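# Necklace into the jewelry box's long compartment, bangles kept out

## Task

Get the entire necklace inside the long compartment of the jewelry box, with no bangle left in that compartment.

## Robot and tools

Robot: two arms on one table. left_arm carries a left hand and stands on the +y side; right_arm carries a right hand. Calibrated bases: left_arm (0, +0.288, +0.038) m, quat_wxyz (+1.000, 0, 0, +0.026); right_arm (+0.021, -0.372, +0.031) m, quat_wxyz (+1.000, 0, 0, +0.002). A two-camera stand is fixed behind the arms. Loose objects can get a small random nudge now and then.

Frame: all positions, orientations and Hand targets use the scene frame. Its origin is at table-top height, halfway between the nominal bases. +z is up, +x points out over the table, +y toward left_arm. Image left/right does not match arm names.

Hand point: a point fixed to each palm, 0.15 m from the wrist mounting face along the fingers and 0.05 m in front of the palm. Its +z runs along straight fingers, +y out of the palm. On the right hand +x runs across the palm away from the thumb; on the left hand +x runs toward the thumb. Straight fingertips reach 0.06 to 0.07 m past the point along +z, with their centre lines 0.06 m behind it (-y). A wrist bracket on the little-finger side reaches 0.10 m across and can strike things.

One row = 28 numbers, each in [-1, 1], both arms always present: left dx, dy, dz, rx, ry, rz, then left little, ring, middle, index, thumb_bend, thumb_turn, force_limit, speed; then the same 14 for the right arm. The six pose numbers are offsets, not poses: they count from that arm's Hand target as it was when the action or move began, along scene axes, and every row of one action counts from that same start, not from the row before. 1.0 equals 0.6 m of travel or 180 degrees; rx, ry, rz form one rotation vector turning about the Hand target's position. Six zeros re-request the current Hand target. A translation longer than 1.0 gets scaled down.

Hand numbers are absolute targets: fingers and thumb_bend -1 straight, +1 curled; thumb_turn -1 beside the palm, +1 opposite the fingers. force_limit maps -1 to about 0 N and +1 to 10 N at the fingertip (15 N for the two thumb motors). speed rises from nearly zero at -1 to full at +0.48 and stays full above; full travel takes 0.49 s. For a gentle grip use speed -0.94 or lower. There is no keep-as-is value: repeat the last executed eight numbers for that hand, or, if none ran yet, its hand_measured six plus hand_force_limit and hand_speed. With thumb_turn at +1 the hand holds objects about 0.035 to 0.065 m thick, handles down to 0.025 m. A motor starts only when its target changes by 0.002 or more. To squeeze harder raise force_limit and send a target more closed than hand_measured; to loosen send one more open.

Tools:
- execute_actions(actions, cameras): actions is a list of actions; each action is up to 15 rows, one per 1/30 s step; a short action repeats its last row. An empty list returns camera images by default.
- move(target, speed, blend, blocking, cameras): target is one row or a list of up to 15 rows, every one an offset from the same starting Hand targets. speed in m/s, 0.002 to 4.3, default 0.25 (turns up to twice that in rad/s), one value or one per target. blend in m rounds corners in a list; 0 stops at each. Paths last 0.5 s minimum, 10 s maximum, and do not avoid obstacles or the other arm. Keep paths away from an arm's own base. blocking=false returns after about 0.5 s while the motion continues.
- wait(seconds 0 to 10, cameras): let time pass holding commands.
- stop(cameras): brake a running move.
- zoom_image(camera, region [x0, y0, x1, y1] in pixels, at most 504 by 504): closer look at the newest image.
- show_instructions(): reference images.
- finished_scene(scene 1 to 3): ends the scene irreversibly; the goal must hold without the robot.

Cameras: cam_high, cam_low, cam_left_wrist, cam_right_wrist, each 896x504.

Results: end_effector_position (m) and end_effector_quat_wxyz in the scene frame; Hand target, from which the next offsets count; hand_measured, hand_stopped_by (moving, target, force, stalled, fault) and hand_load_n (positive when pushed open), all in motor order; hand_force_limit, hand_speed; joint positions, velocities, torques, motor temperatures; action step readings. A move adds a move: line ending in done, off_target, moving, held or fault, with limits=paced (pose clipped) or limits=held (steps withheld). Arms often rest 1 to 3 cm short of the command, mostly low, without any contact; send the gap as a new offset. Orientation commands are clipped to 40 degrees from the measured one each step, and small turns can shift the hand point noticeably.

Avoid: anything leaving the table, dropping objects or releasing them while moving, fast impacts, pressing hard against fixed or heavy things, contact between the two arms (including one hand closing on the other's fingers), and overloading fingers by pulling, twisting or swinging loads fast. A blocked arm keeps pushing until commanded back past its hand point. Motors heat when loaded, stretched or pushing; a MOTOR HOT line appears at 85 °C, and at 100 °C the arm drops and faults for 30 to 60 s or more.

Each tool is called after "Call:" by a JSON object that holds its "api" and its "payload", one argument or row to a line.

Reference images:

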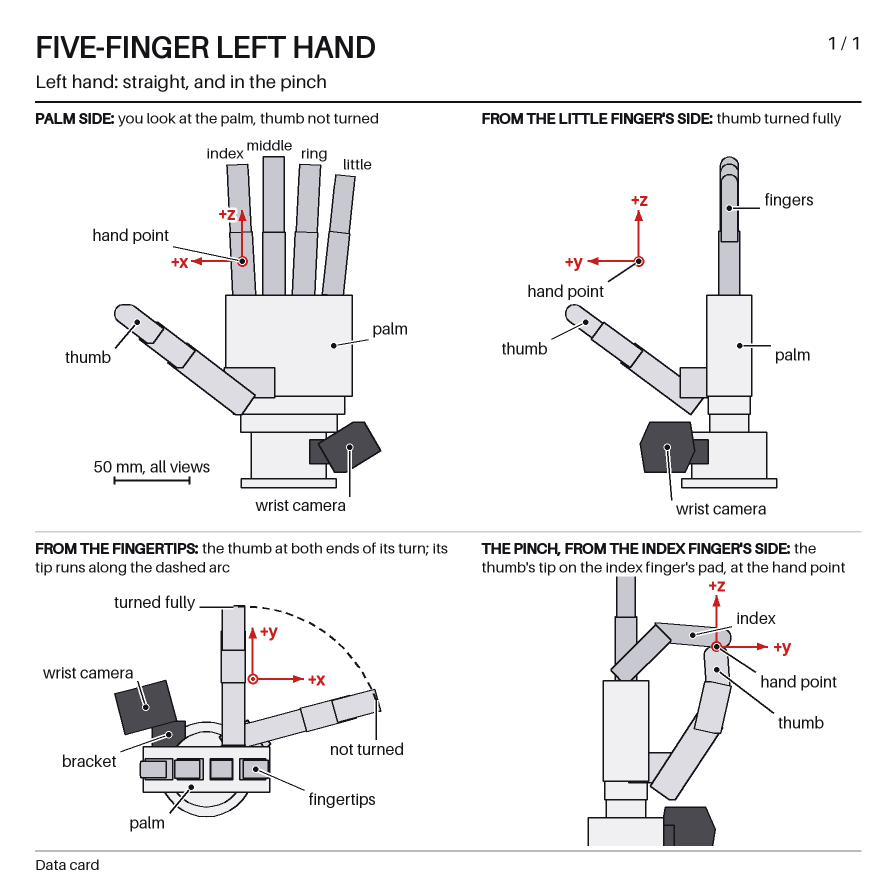

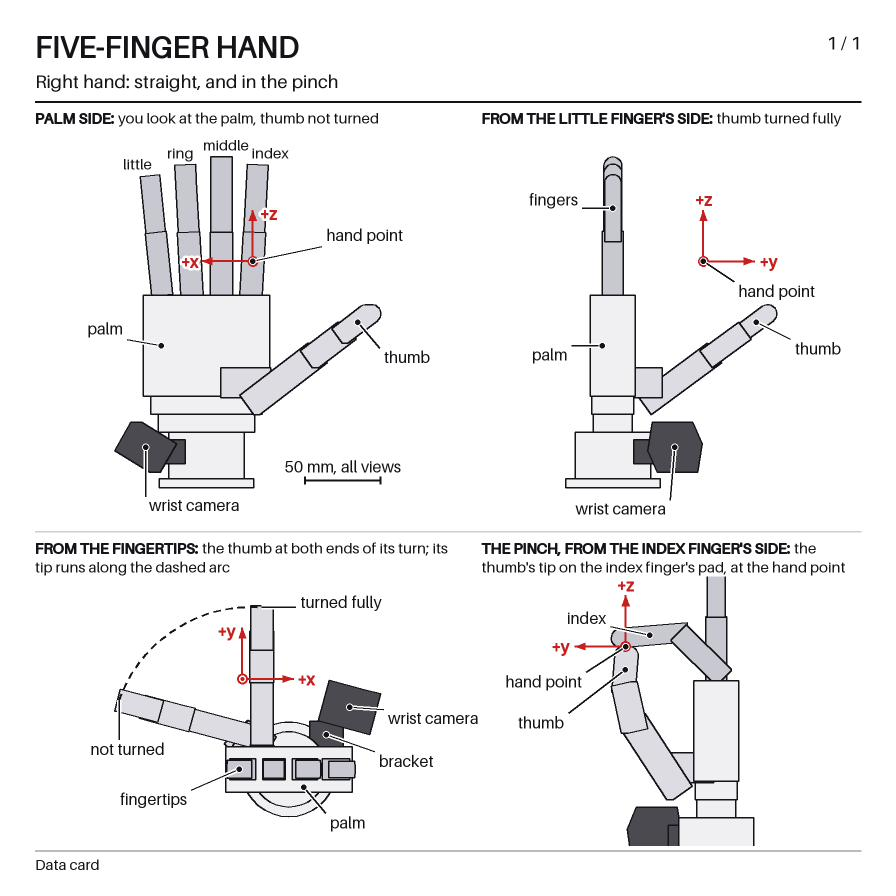

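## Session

Call:
{"api": "execute_actions", "payload": {
  "actions": []
}}

Scene clock: 0.00 s.
left_arm: end_effector_position=(+0.7232, +0.2158, +0.4034) hand_measured=(-1.000, -1.000, -1.000, -1.000, -1.000, -1.000) hand_load_n=(+0.0, +0.0, +0.0, +0.0, +0.0, +0.0) hand_stopped_by=(target, target, target, target, target, target) hand_force_limit=0.00 hand_speed=-0.80 end_effector_quat_wxyz=(+0.542, -0.139, +0.810, +0.175) | right_arm: end_effector_position=(+0.3619, -0.2693, +0.3431) hand_measured=(-1.000, -1.000, -1.000, -1.000, -1.000, -1.000) hand_load_n=(+0.0, +0.0, +0.0, +0.0, +0.0, +0.0) hand_stopped_by=(target, target, target, target, target, target) hand_force_limit=0.00 hand_speed=-0.80 end_effector_quat_wxyz=(-0.005, +0.885, -0.244, +0.396)
Joint positions: left_arm=[-0.388 1.839 1.871 -0.535 -0.754 1.353] | right_arm=[0.622 1.031 1.162 -1.109 0.597 -0.593]
Joint velocities: within noise
Joint torques (N m): no reading
Motor temperatures (°C): left_arm=[24 26 30 20 24 22] | right_arm=[29 29 26 23 20 20]
Heat: left arm: hottest elbow 30 °C; right arm: hottest waist 29 °C.
Hand target: left_arm +0.7243, +0.2155, +0.4276; +0.559, -0.148, +0.799, +0.166 | right_arm +0.3662, -0.2661, +0.3568; -0.017, +0.879, -0.248, +0.406

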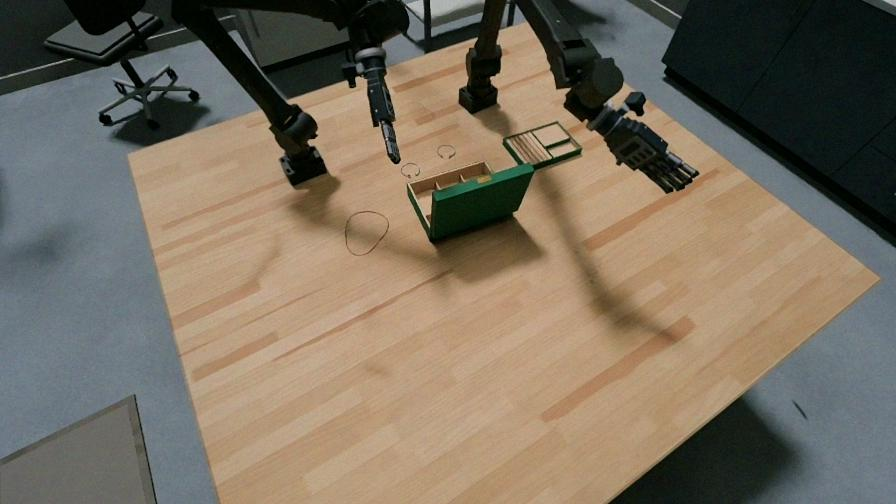

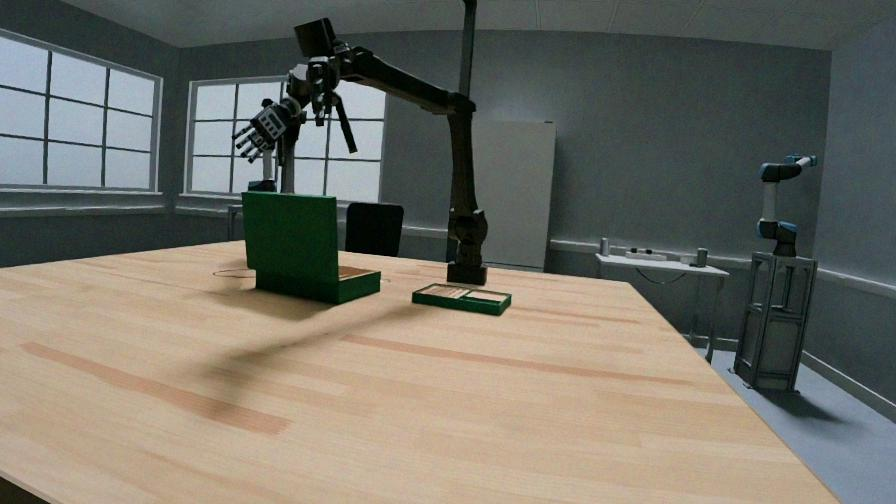

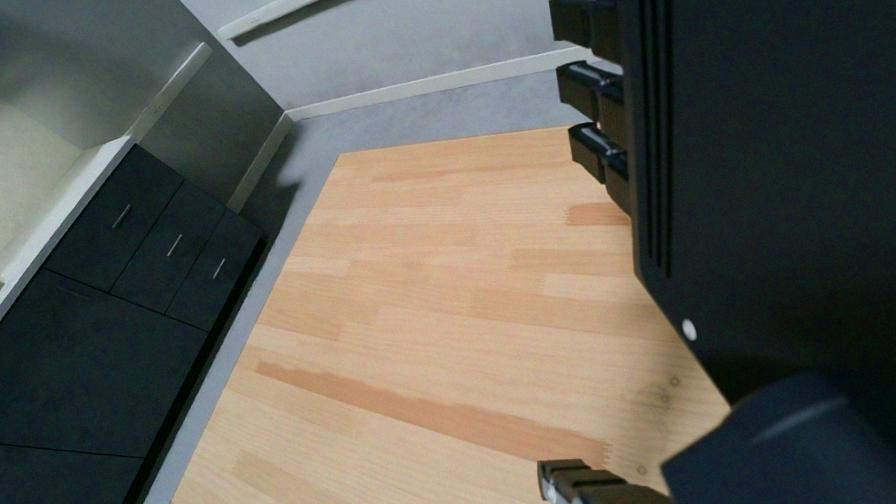

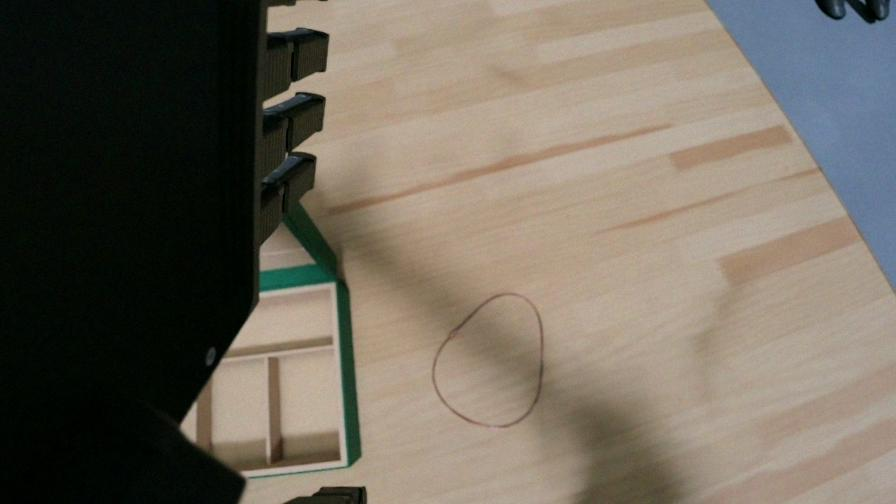

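Call:
{"api": "zoom_image", "payload": {
  "camera": "cam_high",
  "region": [330, 190, 430, 260]
}}

Call:
{"api": "zoom_image", "payload": {
  "camera": "cam_high",
  "region": [395, 130, 545, 250]
}}

Call:
{"api": "zoom_image", "payload": {
  "camera": "cam_right_wrist",
  "region": [400, 270, 580, 450]
}}

Scaled by 5.040 from the camera's 896x504 image, which has a finer 1280x720 frame.

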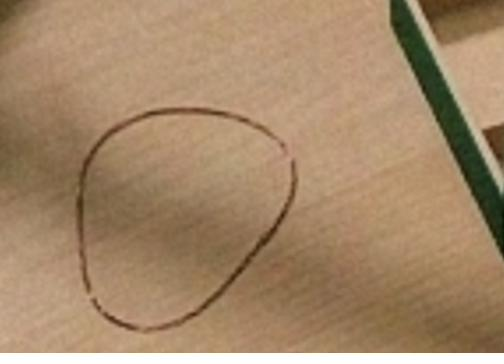

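Scaled by 3.360 from the camera's 896x504 image, which has a finer 1280x720 frame.

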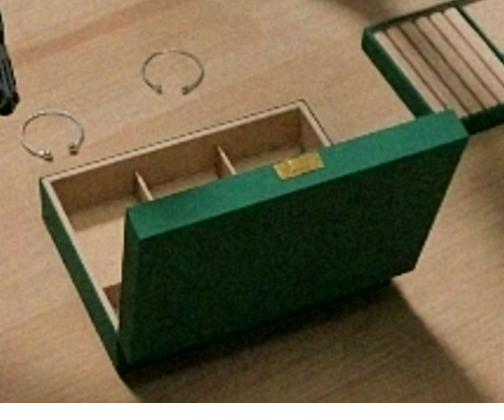

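Scaled by 2.800 from the camera's 896x504 image, which has a finer 1280x720 frame.

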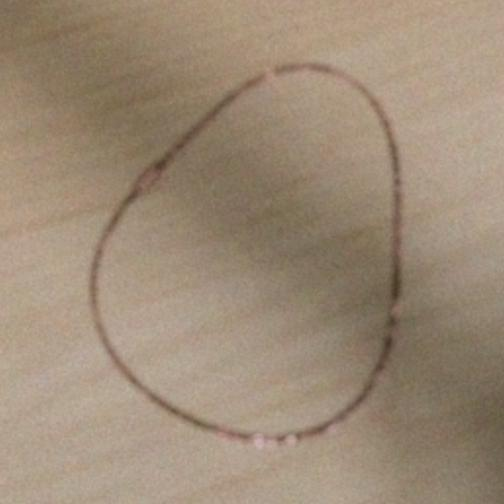

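Call:
{"api": "move", "payload": {
  "target": [0,0,0,0,0,0,-1,-1,-1,-1,-1,-1,0,-0.8,-0.060,-0.067,-0.35,0.282,-0.020,-0.2025,-1,-1,-0.1,-0.1,-0.6,-1,-0.2,0.2],
  "speed": 0.3,
  "cameras": ["cam_high","cam_right_wrist"]
}}

Scene clock: 10.40 s.
left_arm: end_effector_position=(+0.7232, +0.2158, +0.4034) hand_measured=(-1.000, -1.000, -1.000, -1.000, -1.000, -1.000) hand_load_n=(+0.0, +0.0, +0.0, +0.0, +0.0, +0.0) hand_stopped_by=(target, target, target, target, target, target) hand_force_limit=0.00 hand_speed=-0.80 end_effector_quat_wxyz=(+0.542, -0.139, +0.810, +0.175) | right_arm: end_effector_position=(+0.3253, -0.3045, +0.1419) hand_measured=(-1.000, -1.000, -0.100, -0.100, -0.600, -1.000) hand_load_n=(+0.0, +0.0, +0.0, +0.0, +0.0, +0.0) hand_stopped_by=(target, target, target, target, target, target) hand_force_limit=-0.20 hand_speed=0.20 end_effector_quat_wxyz=(-0.258, +0.670, -0.643, +0.267)
Joint positions: left_arm=[-0.388 1.839 1.871 -0.535 -0.754 1.353] | right_arm=[0.178 0.774 0.519 -0.563 0.123 0.091]
Joint torques (N m): left_arm=[0.62 -18.73 10.5 1.77 -0.32 0.04] | right_arm=[-0.09 -2.08 8.44 2.24 -0.1 0.23]
Heat: left arm: hottest elbow 31 °C; right arm: hottest waist 29 °C.
Hand target: left_arm +0.7243, +0.2155, +0.4276; +0.559, -0.148, +0.799, +0.166 | right_arm +0.3303, -0.3064, +0.1469; -0.270, +0.657, -0.649, +0.274
Off the commanded pose: left_arm 0.024 m, 3 deg | right_arm 0.007 m, 2 deg.
move: off_target (left_arm)
Images, in order (width x height): cam_high 896x504, cam_right_wrist 896x504.

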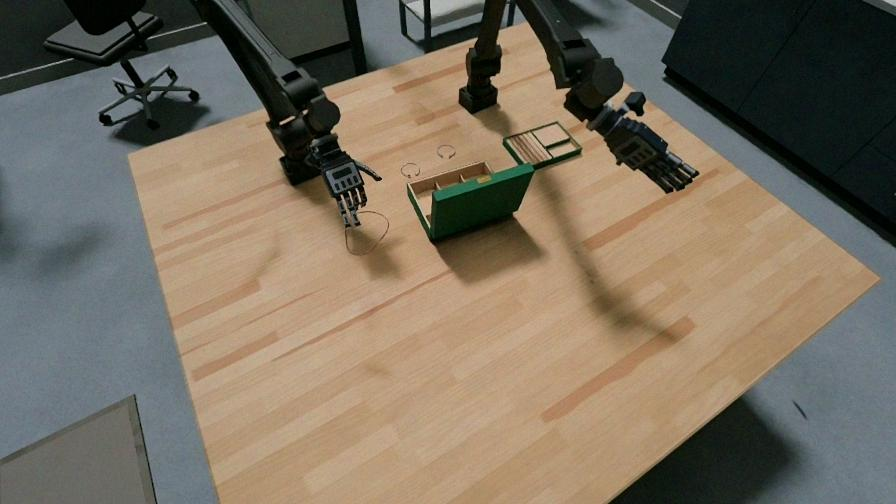

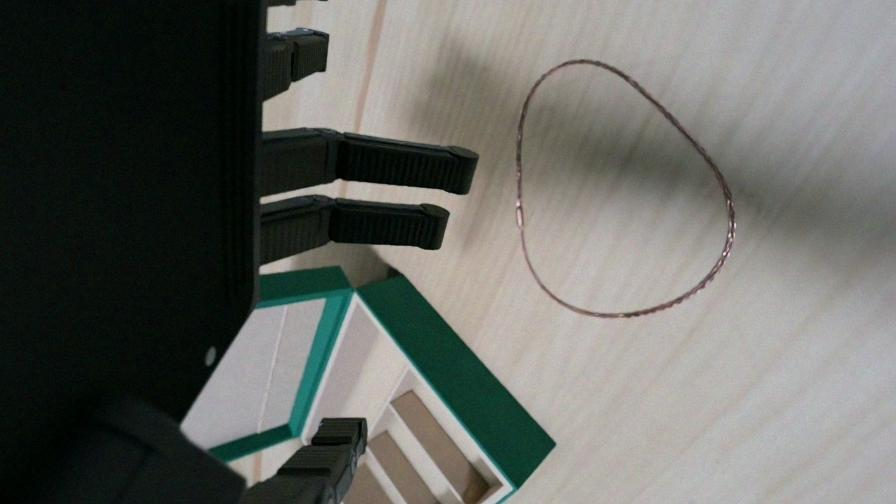

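Call:
{"api": "move", "payload": {
  "target": [
    [0,0,0,0,0,0,-1,-1,-1,-1,-1,-1,0,-0.8,0.0,0,-0.185,0,0,0,-1,-1,-0.1,-0.1,-0.6,-1,-0.2,0.2],
    [0,0,0,0,0,0,-1,-1,-1,-1,-1,-1,0,-0.8,0.0,0,-0.208,0,0,0,-1,-1,-0.1,-0.1,-0.6,-1,-0.2,0.2]
  ],
  "speed": [0.12,0.04],
  "blend": 0.01,
  "cameras": ["cam_high","cam_right_wrist"]
}}

Call:
{"api": "zoom_image", "payload": {
  "camera": "cam_high",
  "region": [320, 190, 420, 260]
}}

Scene clock: 13.13 s.
left_arm: end_effector_position=(+0.7232, +0.2158, +0.4034) hand_measured=(-1.000, -1.000, -1.000, -1.000, -1.000, -1.000) hand_load_n=(+0.0, +0.0, +0.0, +0.0, +0.0, +0.0) hand_stopped_by=(target, target, target, target, target, target) hand_force_limit=0.00 hand_speed=-0.80 end_effector_quat_wxyz=(+0.542, -0.139, +0.810, +0.175) | right_arm: end_effector_position=(+0.3274, -0.3041, +0.0235) hand_measured=(-1.000, -1.000, -0.100, -0.100, -0.600, -1.000) hand_load_n=(+0.0, +0.0, +0.0, +0.0, +0.0, +0.0) hand_stopped_by=(target, target, target, target, target, target) hand_force_limit=-0.20 hand_speed=0.20 end_effector_quat_wxyz=(-0.266, +0.666, -0.641, +0.273)
Joint positions: left_arm=[-0.388 1.839 1.871 -0.535 -0.754 1.353] | right_arm=[0.178 1.048 0.275 -0.022 0.123 0.092]
Joint torques (N m): left_arm=[0.79 -18.67 10.45 1.76 -0.32 0.05] | right_arm=[-0.09 -1.61 6.64 2.3 -0.09 0.23]
Heat: left arm: hottest elbow 31 °C; right arm: hottest waist 29 °C.
Hand target: left_arm +0.7243, +0.2155, +0.4276; +0.559, -0.148, +0.799, +0.166 | right_arm +0.3304, -0.3064, +0.0222; -0.270, +0.657, -0.649, +0.274
Off the commanded pose: left_arm 0.024 m, 3 deg | right_arm 0.004 m, 1 deg.
move: off_target (left_arm); blend cut to 0.0069 m at target 1
Images, in order (width x height): cam_high 896x504, cam_right_wrist 896x504.

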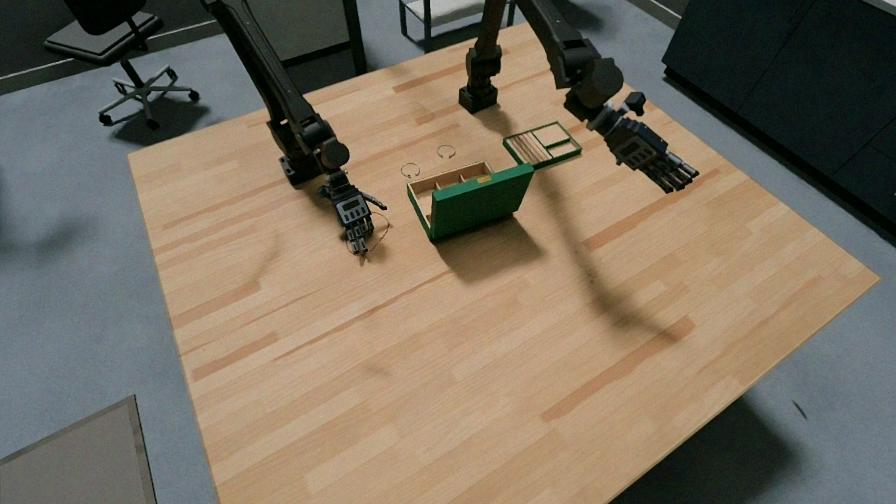

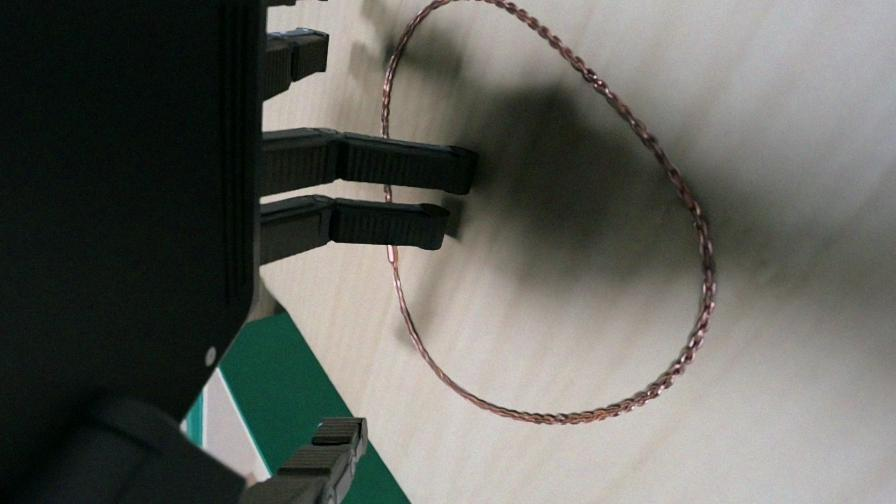

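Scaled by 5.040 from the camera's 896x504 image, which has a finer 1280x720 frame.

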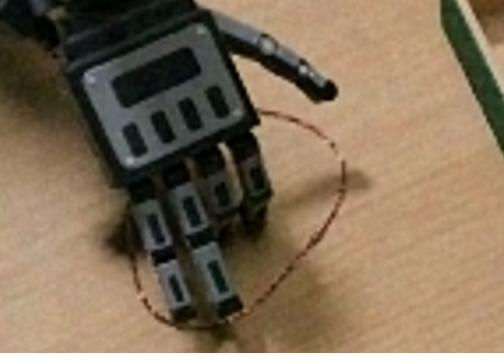

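Call:
{"api": "move", "payload": {
  "target": [
    [0,0,0,0,0,0,-1,-1,-1,-1,-1,-1,0,-0.8,0.01,0,-0.004,0,0,0,-1,-1,-0.1,-0.1,-0.6,-1,-0.2,0.2],
    [0,0,0,0,0,0,-1,-1,-1,-1,-1,-1,0,-0.8,0.333,0,-0.003,0,0,0,-1,-1,-0.1,-0.1,-0.6,-1,-0.2,0.2]
  ],
  "speed": [0.03,0.08],
  "blend": 0.005,
  "cameras": ["cam_high","cam_right_wrist"]
}}

Call:
{"api": "zoom_image", "payload": {
  "camera": "cam_high",
  "region": [340, 220, 440, 290]
}}

Scene clock: 17.03 s.
left_arm: end_effector_position=(+0.7232, +0.2158, +0.4034) hand_measured=(-1.000, -1.000, -1.000, -1.000, -1.000, -1.000) hand_load_n=(+0.0, +0.0, +0.0, +0.0, +0.0, +0.0) hand_stopped_by=(target, target, target, target, target, target) hand_force_limit=0.00 hand_speed=-0.80 end_effector_quat_wxyz=(+0.542, -0.139, +0.810, +0.175) | right_arm: end_effector_position=(+0.5154, -0.3001, +0.0209) hand_measured=(-1.000, -1.000, -0.100, -0.100, -0.600, -1.000) hand_load_n=(+0.0, -0.5, -3.5, +0.0, +0.0, +0.0) hand_stopped_by=(target, target, target, target, target, target) hand_force_limit=-0.20 hand_speed=0.20 end_effector_quat_wxyz=(-0.274, +0.656, -0.649, +0.271)
Joint positions: left_arm=[-0.388 1.839 1.871 -0.535 -0.754 1.353] | right_arm=[0.099 1.589 0.74 0.067 0.065 0.065]
Joint torques (N m): left_arm=[0.67 -18.78 10.52 1.72 -0.33 0.03] | right_arm=[-0.15 -6.12 9.46 0.99 -0.11 -0.11]
Heat: left arm: hottest elbow 32 °C; right arm: hottest waist 29 °C.
Hand target: left_arm +0.7243, +0.2155, +0.4276; +0.559, -0.148, +0.799, +0.166 | right_arm +0.5301, -0.3063, +0.0204; -0.270, +0.657, -0.649, +0.274
Off the commanded pose: left_arm 0.024 m, 3 deg | right_arm 0.016 m, 1 deg.
move: off_target (left_arm, right_arm); blend cut to 0.0033 m at target 1
Images, in order (width x height): cam_high 896x504, cam_right_wrist 896x504.

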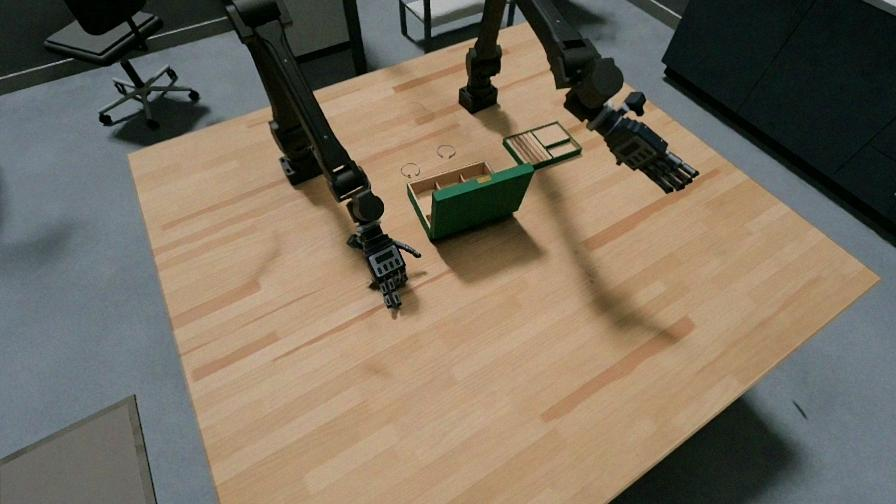

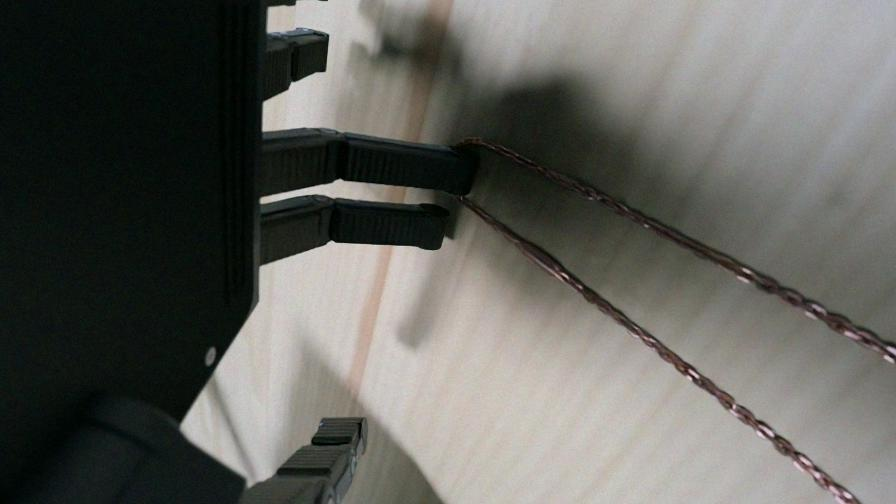

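Scaled by 5.040 from the camera's 896x504 image, which has a finer 1280x720 frame.

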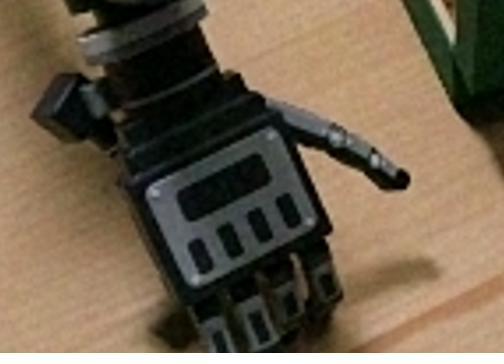

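Call:
{"api": "move", "payload": {
  "target": [
    [0,0,0,0,0,0,-1,-1,-1,-1,-1,-1,0,-0.8,-0.02,0,0.0,0,0,0,-1,-1,-0.1,-0.1,-0.6,-1,-0.2,0.2],
    [0,0,0,0,0,0,-1,-1,-1,-1,-1,-1,0,-0.8,-0.04,0,0.1,0,0,0,-1,-1,-0.1,-0.1,-0.6,-1,-0.2,0.2],
    [0,0,0,0,0,0,-1,-1,-1,-1,-1,-1,0,-0.8,-0.25,-0.1,0.15,0,0,0,-1,-1,-0.1,-0.1,-0.6,-1,-0.2,0.2]
  ],
  "speed": [0.05,0.12,0.2],
  "blend": [0.003,0.02,0],
  "cameras": ["cam_high","cam_right_wrist"]
}}

Call:
{"api": "zoom_image", "payload": {
  "camera": "cam_high",
  "region": [330, 210, 430, 310]
}}

Scene clock: 20.17 s.
left_arm: end_effector_position=(+0.7232, +0.2158, +0.4034) hand_measured=(-1.000, -1.000, -1.000, -1.000, -1.000, -1.000) hand_load_n=(+0.0, +0.0, +0.0, +0.0, +0.0, +0.0) hand_stopped_by=(target, target, target, target, target, target) hand_force_limit=0.00 hand_speed=-0.80 end_effector_quat_wxyz=(+0.542, -0.139, +0.810, +0.175) | right_arm: end_effector_position=(+0.3829, -0.3613, +0.1079) hand_measured=(-1.000, -1.000, -0.100, -0.100, -0.600, -1.000) hand_load_n=(+0.0, +0.0, +0.0, +0.0, +0.0, +0.0) hand_stopped_by=(target, target, target, target, target, target) hand_force_limit=-0.20 hand_speed=0.20 end_effector_quat_wxyz=(-0.271, +0.656, -0.650, +0.270)
Joint positions: left_arm=[-0.388 1.839 1.871 -0.535 -0.754 1.353] | right_arm=[-0.078 1.012 0.525 -0.3 -0.058 -0.06]
Joint torques (N m): left_arm=[0.62 -18.26 10.45 1.81 -0.33 0.04] | right_arm=[-0.15 -4.25 7.88 1.05 -0.22 -0.1]
Heat: left arm: hottest elbow 32 °C; right arm: hottest waist 29 °C.
Hand target: left_arm +0.7243, +0.2155, +0.4276; +0.559, -0.148, +0.799, +0.166 | right_arm +0.3801, -0.3663, +0.1103; -0.269, +0.657, -0.649, +0.274
Off the commanded pose: left_arm 0.024 m, 3 deg | right_arm 0.006 m, 1 deg.
move: off_target (left_arm)
Images, in order (width x height): cam_high 896x504, cam_right_wrist 896x504.

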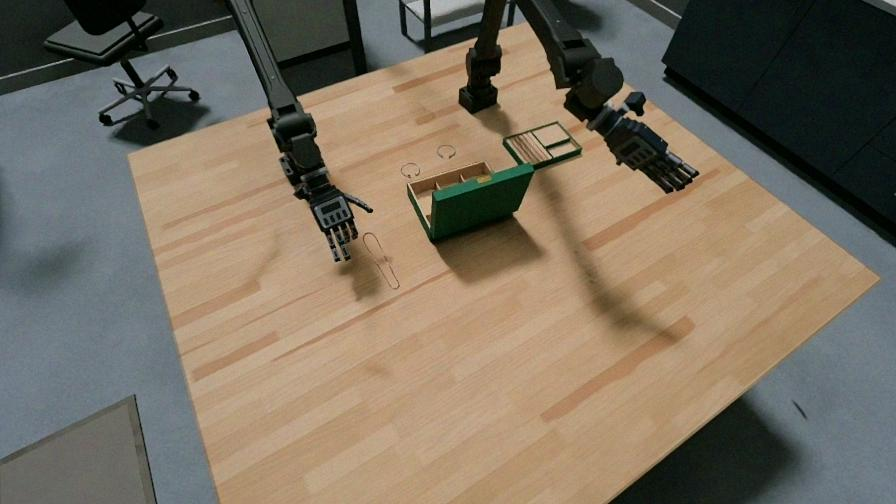

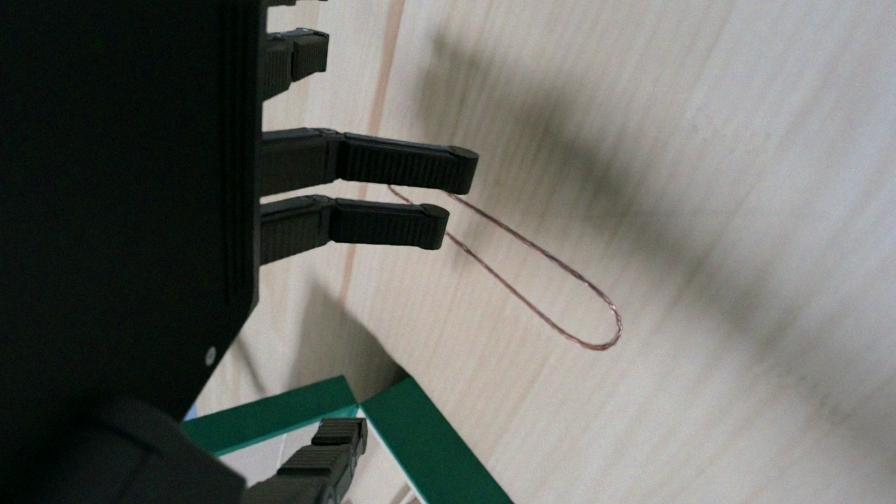

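Scaled by 5.040 from the camera's 896x504 image, which has a finer 1280x720 frame.

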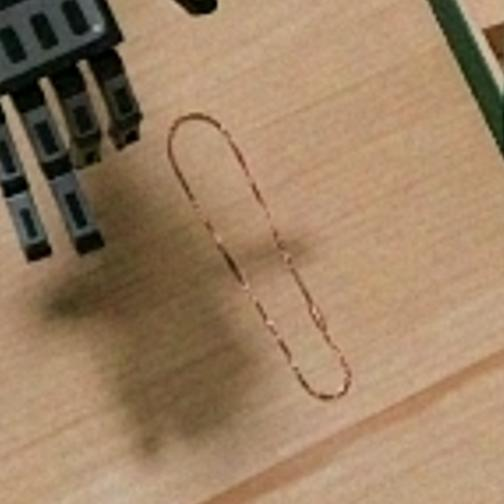

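Call:
{"api": "move", "payload": {
  "target": [
    [0,0,0,0,0,0,-1,-1,-1,-1,-1,-1,0,-0.8,-0.1335,0.137,-0.07,0,0,0,-0.1,-0.1,-0.1,-0.1,-0.6,-1,-0.2,0.2],
    [0,0,0,0,0,0,-1,-1,-1,-1,-1,-1,0,-0.8,-0.1335,0.137,-0.149,0,0,0,-0.1,-0.1,-0.1,-0.1,-0.6,-1,-0.2,0.2]
  ],
  "speed": [0.2,0.06],
  "cameras": ["cam_high","cam_right_wrist"]
}}

Call:
{"api": "zoom_image", "payload": {
  "camera": "cam_high",
  "region": [330, 210, 430, 310]
}}

Scene clock: 24.23 s.
left_arm: end_effector_position=(+0.7232, +0.2158, +0.4034) hand_measured=(-1.000, -1.000, -1.000, -1.000, -1.000, -1.000) hand_load_n=(+0.0, +0.0, +0.0, +0.0, +0.0, +0.0) hand_stopped_by=(target, target, target, target, target, target) hand_force_limit=0.00 hand_speed=-0.80 end_effector_quat_wxyz=(+0.542, -0.139, +0.810, +0.175) | right_arm: end_effector_position=(+0.2987, -0.2890, +0.0220) hand_measured=(-0.100, -0.100, -0.100, -0.100, -0.600, -1.000) hand_load_n=(+0.0, +0.0, +0.0, +0.0, +0.0, +0.0) hand_stopped_by=(target, target, target, target, target, target) hand_force_limit=-0.20 hand_speed=0.20 end_effector_quat_wxyz=(-0.264, +0.659, -0.649, +0.275)
Joint positions: left_arm=[-0.388 1.839 1.871 -0.535 -0.754 1.353] | right_arm=[0.292 0.942 0.223 -0.094 0.215 0.194]
Joint torques (N m): left_arm=[0.67 -18.61 10.45 1.8 -0.32 0.04] | right_arm=[1.79 -0.56 6.9 2.28 0.18 0.23]
Heat: left arm: hottest elbow 32 °C; right arm: hottest waist 29 °C.
Hand target: left_arm +0.7243, +0.2155, +0.4276; +0.559, -0.148, +0.799, +0.166 | right_arm +0.3000, -0.2841, +0.0209; -0.269, +0.657, -0.649, +0.274
Off the commanded pose: left_arm 0.024 m, 3 deg | right_arm 0.005 m, 1 deg.
move: off_target (left_arm)
Images, in order (width x height): cam_high 896x504, cam_right_wrist 896x504.

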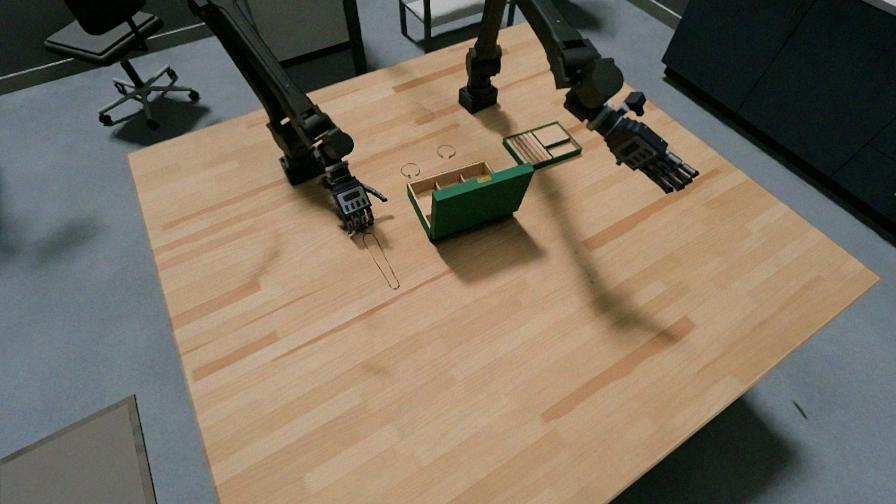

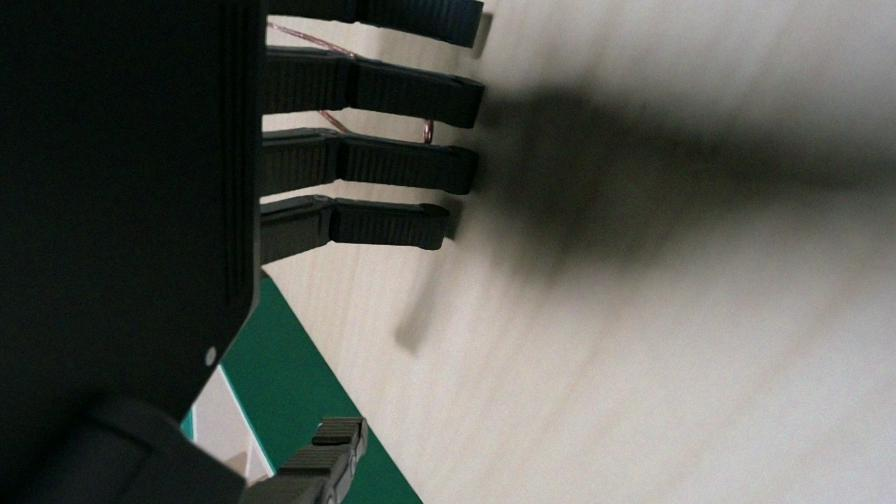

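Scaled by 5.040 from the camera's 896x504 image, which has a finer 1280x720 frame.

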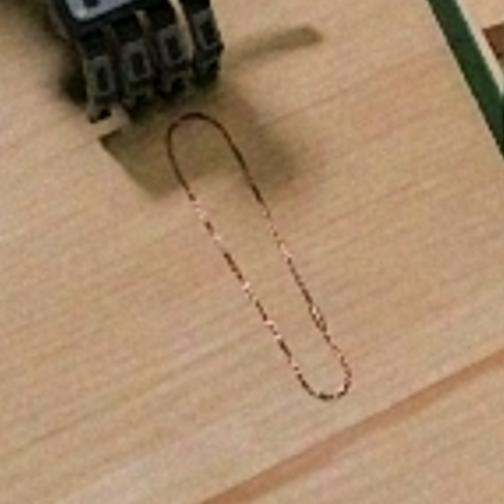

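Call:
{"api": "move", "payload": {
  "target": [
    [0,0,0,0,0,0,-1,-1,-1,-1,-1,-1,0,-0.8,0.01,0,-0.002,0,0,0,-0.1,-0.1,-0.1,-0.1,-0.6,-1,-0.2,0.2],
    [0,0,0,0,0,0,-1,-1,-1,-1,-1,-1,0,-0.8,0.333,-0.012,-0.002,0,0,0,-0.1,-0.1,-0.1,-0.1,-0.6,-1,-0.2,0.2]
  ],
  "speed": [0.03,0.08],
  "blend": 0.005,
  "cameras": ["cam_high","cam_right_wrist"]
}}

Call:
{"api": "zoom_image", "payload": {
  "camera": "cam_high",
  "region": [340, 220, 440, 320]
}}

Scene clock: 28.00 s.
left_arm: end_effector_position=(+0.7232, +0.2158, +0.4034) hand_measured=(-1.000, -1.000, -1.000, -1.000, -1.000, -1.000) hand_load_n=(+0.0, +0.0, +0.0, +0.0, +0.0, +0.0) hand_stopped_by=(target, target, target, target, target, target) hand_force_limit=0.00 hand_speed=-0.80 end_effector_quat_wxyz=(+0.542, -0.139, +0.810, +0.175) | right_arm: end_effector_position=(+0.4826, -0.2855, +0.0207) hand_measured=(-0.100, -0.100, -0.098, -0.100, -0.600, -1.000) hand_load_n=(+0.0, +0.0, -5.5, +0.0, +0.0, +0.0) hand_stopped_by=(target, target, target, target, target, target) hand_force_limit=-0.20 hand_speed=0.20 end_effector_quat_wxyz=(-0.271, +0.658, -0.650, +0.268)
Joint positions: left_arm=[-0.388 1.839 1.871 -0.535 -0.754 1.353] | right_arm=[0.146 1.523 0.662 0.067 0.097 0.098]
Joint torques (N m): left_arm=[0.38 -18.67 10.4 1.83 -0.31 0.04] | right_arm=[-0.26 -4.84 9.2 1.65 -0.06 -0.13]
Heat: left arm: hottest elbow 32 °C; right arm: hottest waist 29 °C.
Hand target: left_arm +0.7243, +0.2155, +0.4276; +0.559, -0.148, +0.799, +0.166 | right_arm +0.4998, -0.2913, +0.0196; -0.269, +0.657, -0.649, +0.274
Off the commanded pose: left_arm 0.024 m, 3 deg | right_arm 0.018 m, 1 deg.
move: off_target (left_arm, right_arm); blend cut to 0.0032 m at target 1
Images, in order (width x height): cam_high 896x504, cam_right_wrist 896x504.

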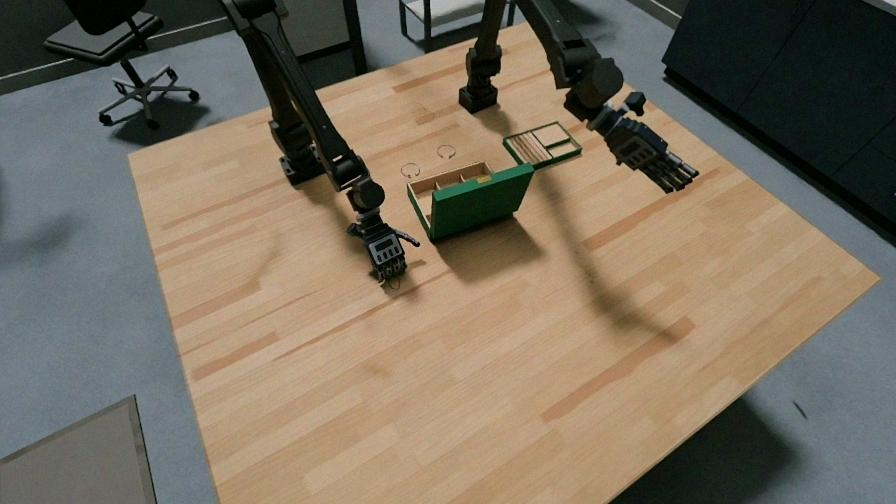

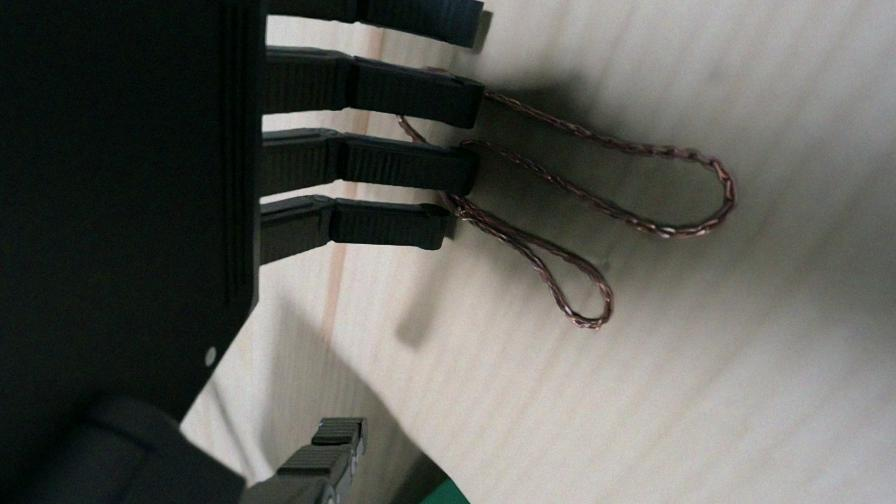

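Scaled by 5.040 from the camera's 896x504 image, which has a finer 1280x720 frame.

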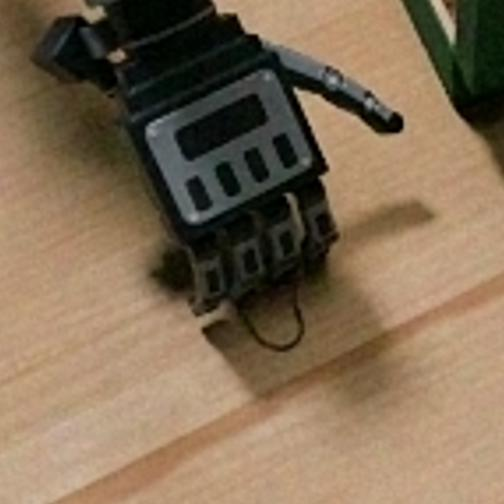

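Call:
{"api": "move", "payload": {
  "target": [
    [0,0,0,0,0,0,-1,-1,-1,-1,-1,-1,0,-0.8,-0.03,0,0.005,0,0,0,-0.1,-0.1,-0.1,-0.1,-0.6,-1,-0.2,0.2],
    [0,0,0,0,0,0,-1,-1,-1,-1,-1,-1,0,-0.8,-0.04,0,0.08,0,0,0,-0.1,-0.1,-0.1,-0.1,-0.6,-1,-0.2,0.2],
    [0,0,0,0,0,0,-1,-1,-1,-1,-1,-1,0,-0.8,-0.18,0.01,0.11,0,0,0,-0.1,-0.1,-0.1,-0.1,-0.6,-1,-0.2,0.2]
  ],
  "speed": [0.05,0.12,0.2],
  "blend": [0.003,0.02,0],
  "cameras": ["cam_high","cam_right_wrist"]
}}

Call:
{"api": "zoom_image", "payload": {
  "camera": "cam_high",
  "region": [340, 220, 440, 320]
}}

Scene clock: 30.83 s.
left_arm: end_effector_position=(+0.7232, +0.2158, +0.4034) hand_measured=(-1.000, -1.000, -1.000, -1.000, -1.000, -1.000) hand_load_n=(+0.0, +0.0, +0.0, +0.0, +0.0, +0.0) hand_stopped_by=(target, target, target, target, target, target) hand_force_limit=0.00 hand_speed=-0.80 end_effector_quat_wxyz=(+0.542, -0.139, +0.810, +0.175) | right_arm: end_effector_position=(+0.3946, -0.2901, +0.0823) hand_measured=(-0.100, -0.100, -0.100, -0.100, -0.600, -1.000) hand_load_n=(+0.0, +0.0, +0.0, +0.0, +0.0, +0.0) hand_stopped_by=(target, target, target, target, target, target) hand_force_limit=-0.20 hand_speed=0.20 end_effector_quat_wxyz=(-0.265, +0.659, -0.648, +0.275)
Joint positions: left_arm=[-0.388 1.839 1.871 -0.535 -0.754 1.353] | right_arm=[0.189 1.121 0.518 -0.193 0.143 0.118]
Joint torques (N m): left_arm=[0.67 -18.73 10.43 1.81 -0.32 0.04] | right_arm=[1.79 -5.01 7.42 1.02 0.14 0.22]
Heat: left arm: hottest elbow 33 °C; right arm: hottest elbow 30 °C.
Hand target: left_arm +0.7243, +0.2155, +0.4276; +0.559, -0.148, +0.799, +0.166 | right_arm +0.3918, -0.2852, +0.0857; -0.270, +0.657, -0.649, +0.274
Off the commanded pose: left_arm 0.024 m, 3 deg | right_arm 0.006 m, 1 deg.
move: off_target (left_arm)
Images, in order (width x height): cam_high 896x504, cam_right_wrist 896x504.

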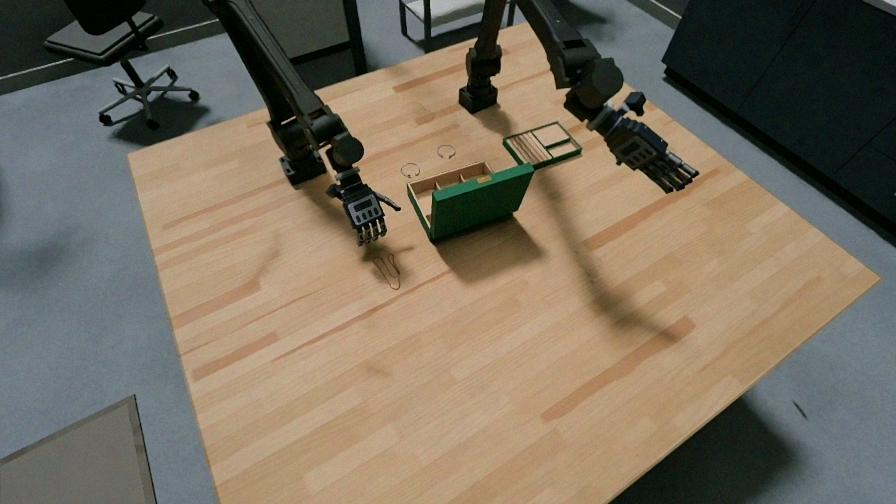

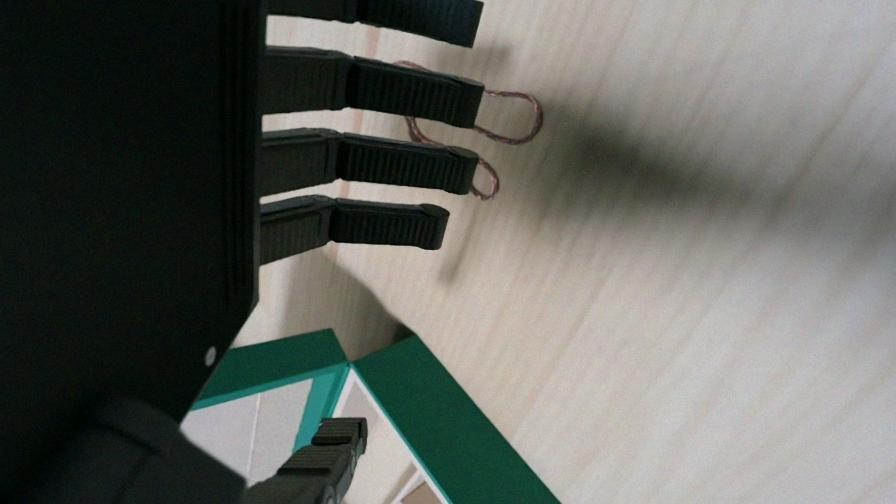

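Scaled by 5.040 from the camera's 896x504 image, which has a finer 1280x720 frame.

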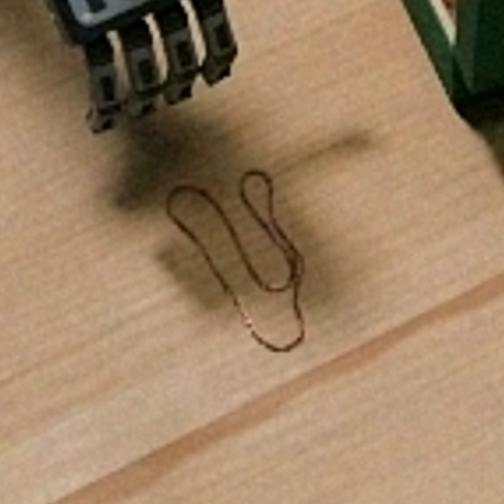

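Call:
{"api": "move", "payload": {
  "target": [
    [0,0,0,0,0,0,-1,-1,-1,-1,-1,-1,0,-0.8,-0.003,0.016,-0.08,0,0,0,-0.1,-0.1,-0.1,-0.1,-0.6,-1,-0.2,0.2],
    [0,0,0,0,0,0,-1,-1,-1,-1,-1,-1,0,-0.8,-0.003,0.016,-0.110,0,0,0,-0.1,-0.1,-0.1,-0.1,-0.6,-1,-0.2,0.2],
    [0,0,0,0,0,0,-1,-1,-1,-1,-1,-1,0,-0.8,0.2,0.008,-0.110,0,0,0,-0.1,-0.1,-0.1,-0.1,-0.6,-1,-0.2,0.2],
    [0,0,0,0,0,0,-1,-1,-1,-1,-1,-1,0,-0.8,0.17,0.008,-0.105,0,0,0,-0.1,-0.1,-0.1,-0.1,-0.6,-1,-0.2,0.2],
    [0,0,0,0,0,0,-1,-1,-1,-1,-1,-1,0,-0.8,0.16,0.008,-0.02,0,0,0,-0.1,-0.1,-0.1,-0.1,-0.6,-1,-0.2,0.2],
    [0,0,0,0,0,0,-1,-1,-1,-1,-1,-1,0,-0.8,0.07,0.008,-0.02,0,0,0,-0.1,-0.1,-0.1,-0.1,-0.6,-1,-0.2,0.2]
  ],
  "speed": [0.1,0.05,0.08,0.05,0.12,0.2],
  "blend": [0.005,0,0.002,0.003,0.01,0],
  "cameras": ["cam_high","cam_right_wrist"]
}}

Call:
{"api": "zoom_image", "payload": {
  "camera": "cam_high",
  "region": [340, 220, 440, 320]
}}

Scene clock: 37.20 s.
left_arm: end_effector_position=(+0.7232, +0.2158, +0.4034) hand_measured=(-1.000, -1.000, -1.000, -1.000, -1.000, -1.000) hand_load_n=(+0.0, +0.0, +0.0, +0.0, +0.0, +0.0) hand_stopped_by=(target, target, target, target, target, target) hand_force_limit=0.00 hand_speed=-0.80 end_effector_quat_wxyz=(+0.542, -0.139, +0.810, +0.175) | right_arm: end_effector_position=(+0.4364, -0.2858, +0.0686) hand_measured=(-0.100, -0.100, -0.100, -0.100, -0.600, -1.000) hand_load_n=(+0.0, +0.0, +0.0, +0.0, +0.0, +0.0) hand_stopped_by=(target, target, target, target, target, target) hand_force_limit=-0.20 hand_speed=0.20 end_effector_quat_wxyz=(-0.265, +0.656, -0.651, +0.274)
Joint positions: left_arm=[-0.388 1.839 1.871 -0.535 -0.754 1.353] | right_arm=[0.176 1.284 0.597 -0.112 0.135 0.117]
Joint torques (N m): left_arm=[0.79 -18.73 10.44 1.74 -0.32 0.04] | right_arm=[1.79 -6.71 7.09 1.07 0.14 0.14]
Heat: left arm: hottest elbow 33 °C; right arm: hottest elbow 30 °C.
Hand target: left_arm +0.7243, +0.2155, +0.4276; +0.559, -0.148, +0.799, +0.166 | right_arm +0.4338, -0.2805, +0.0736; -0.269, +0.657, -0.649, +0.274
Off the commanded pose: left_arm 0.024 m, 3 deg | right_arm 0.008 m, 1 deg.
move: off_target (left_arm)
Images, in order (width x height): cam_high 896x504, cam_right_wrist 896x504.

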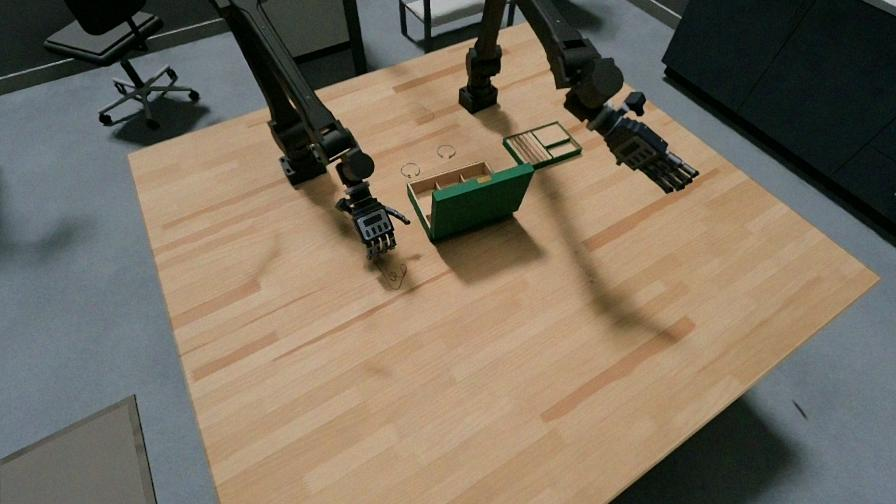

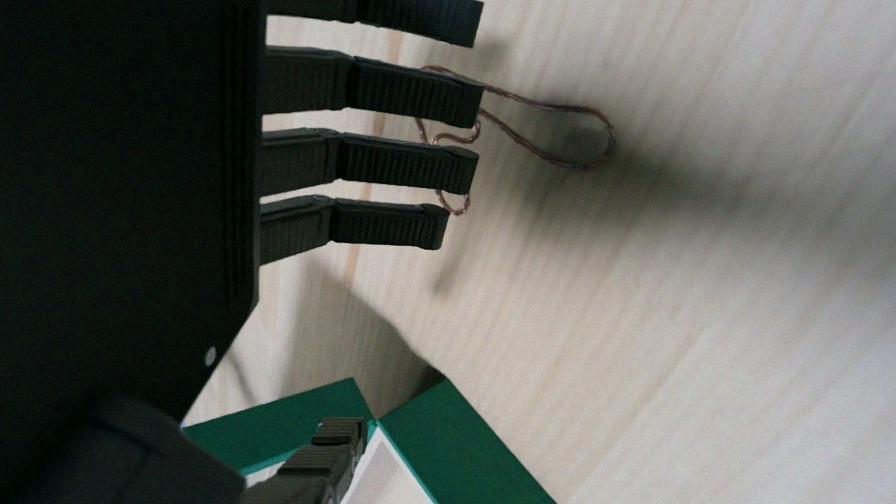

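Scaled by 5.040 from the camera's 896x504 image, which has a finer 1280x720 frame.

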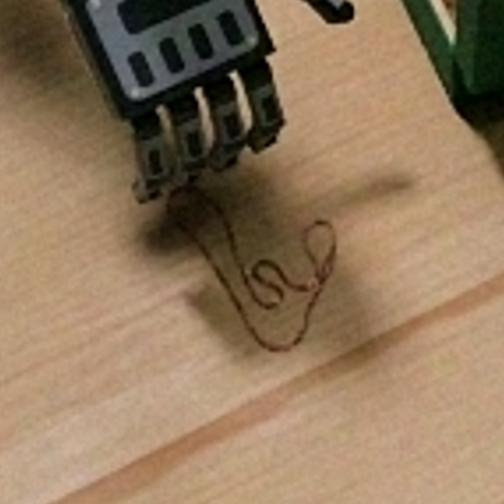

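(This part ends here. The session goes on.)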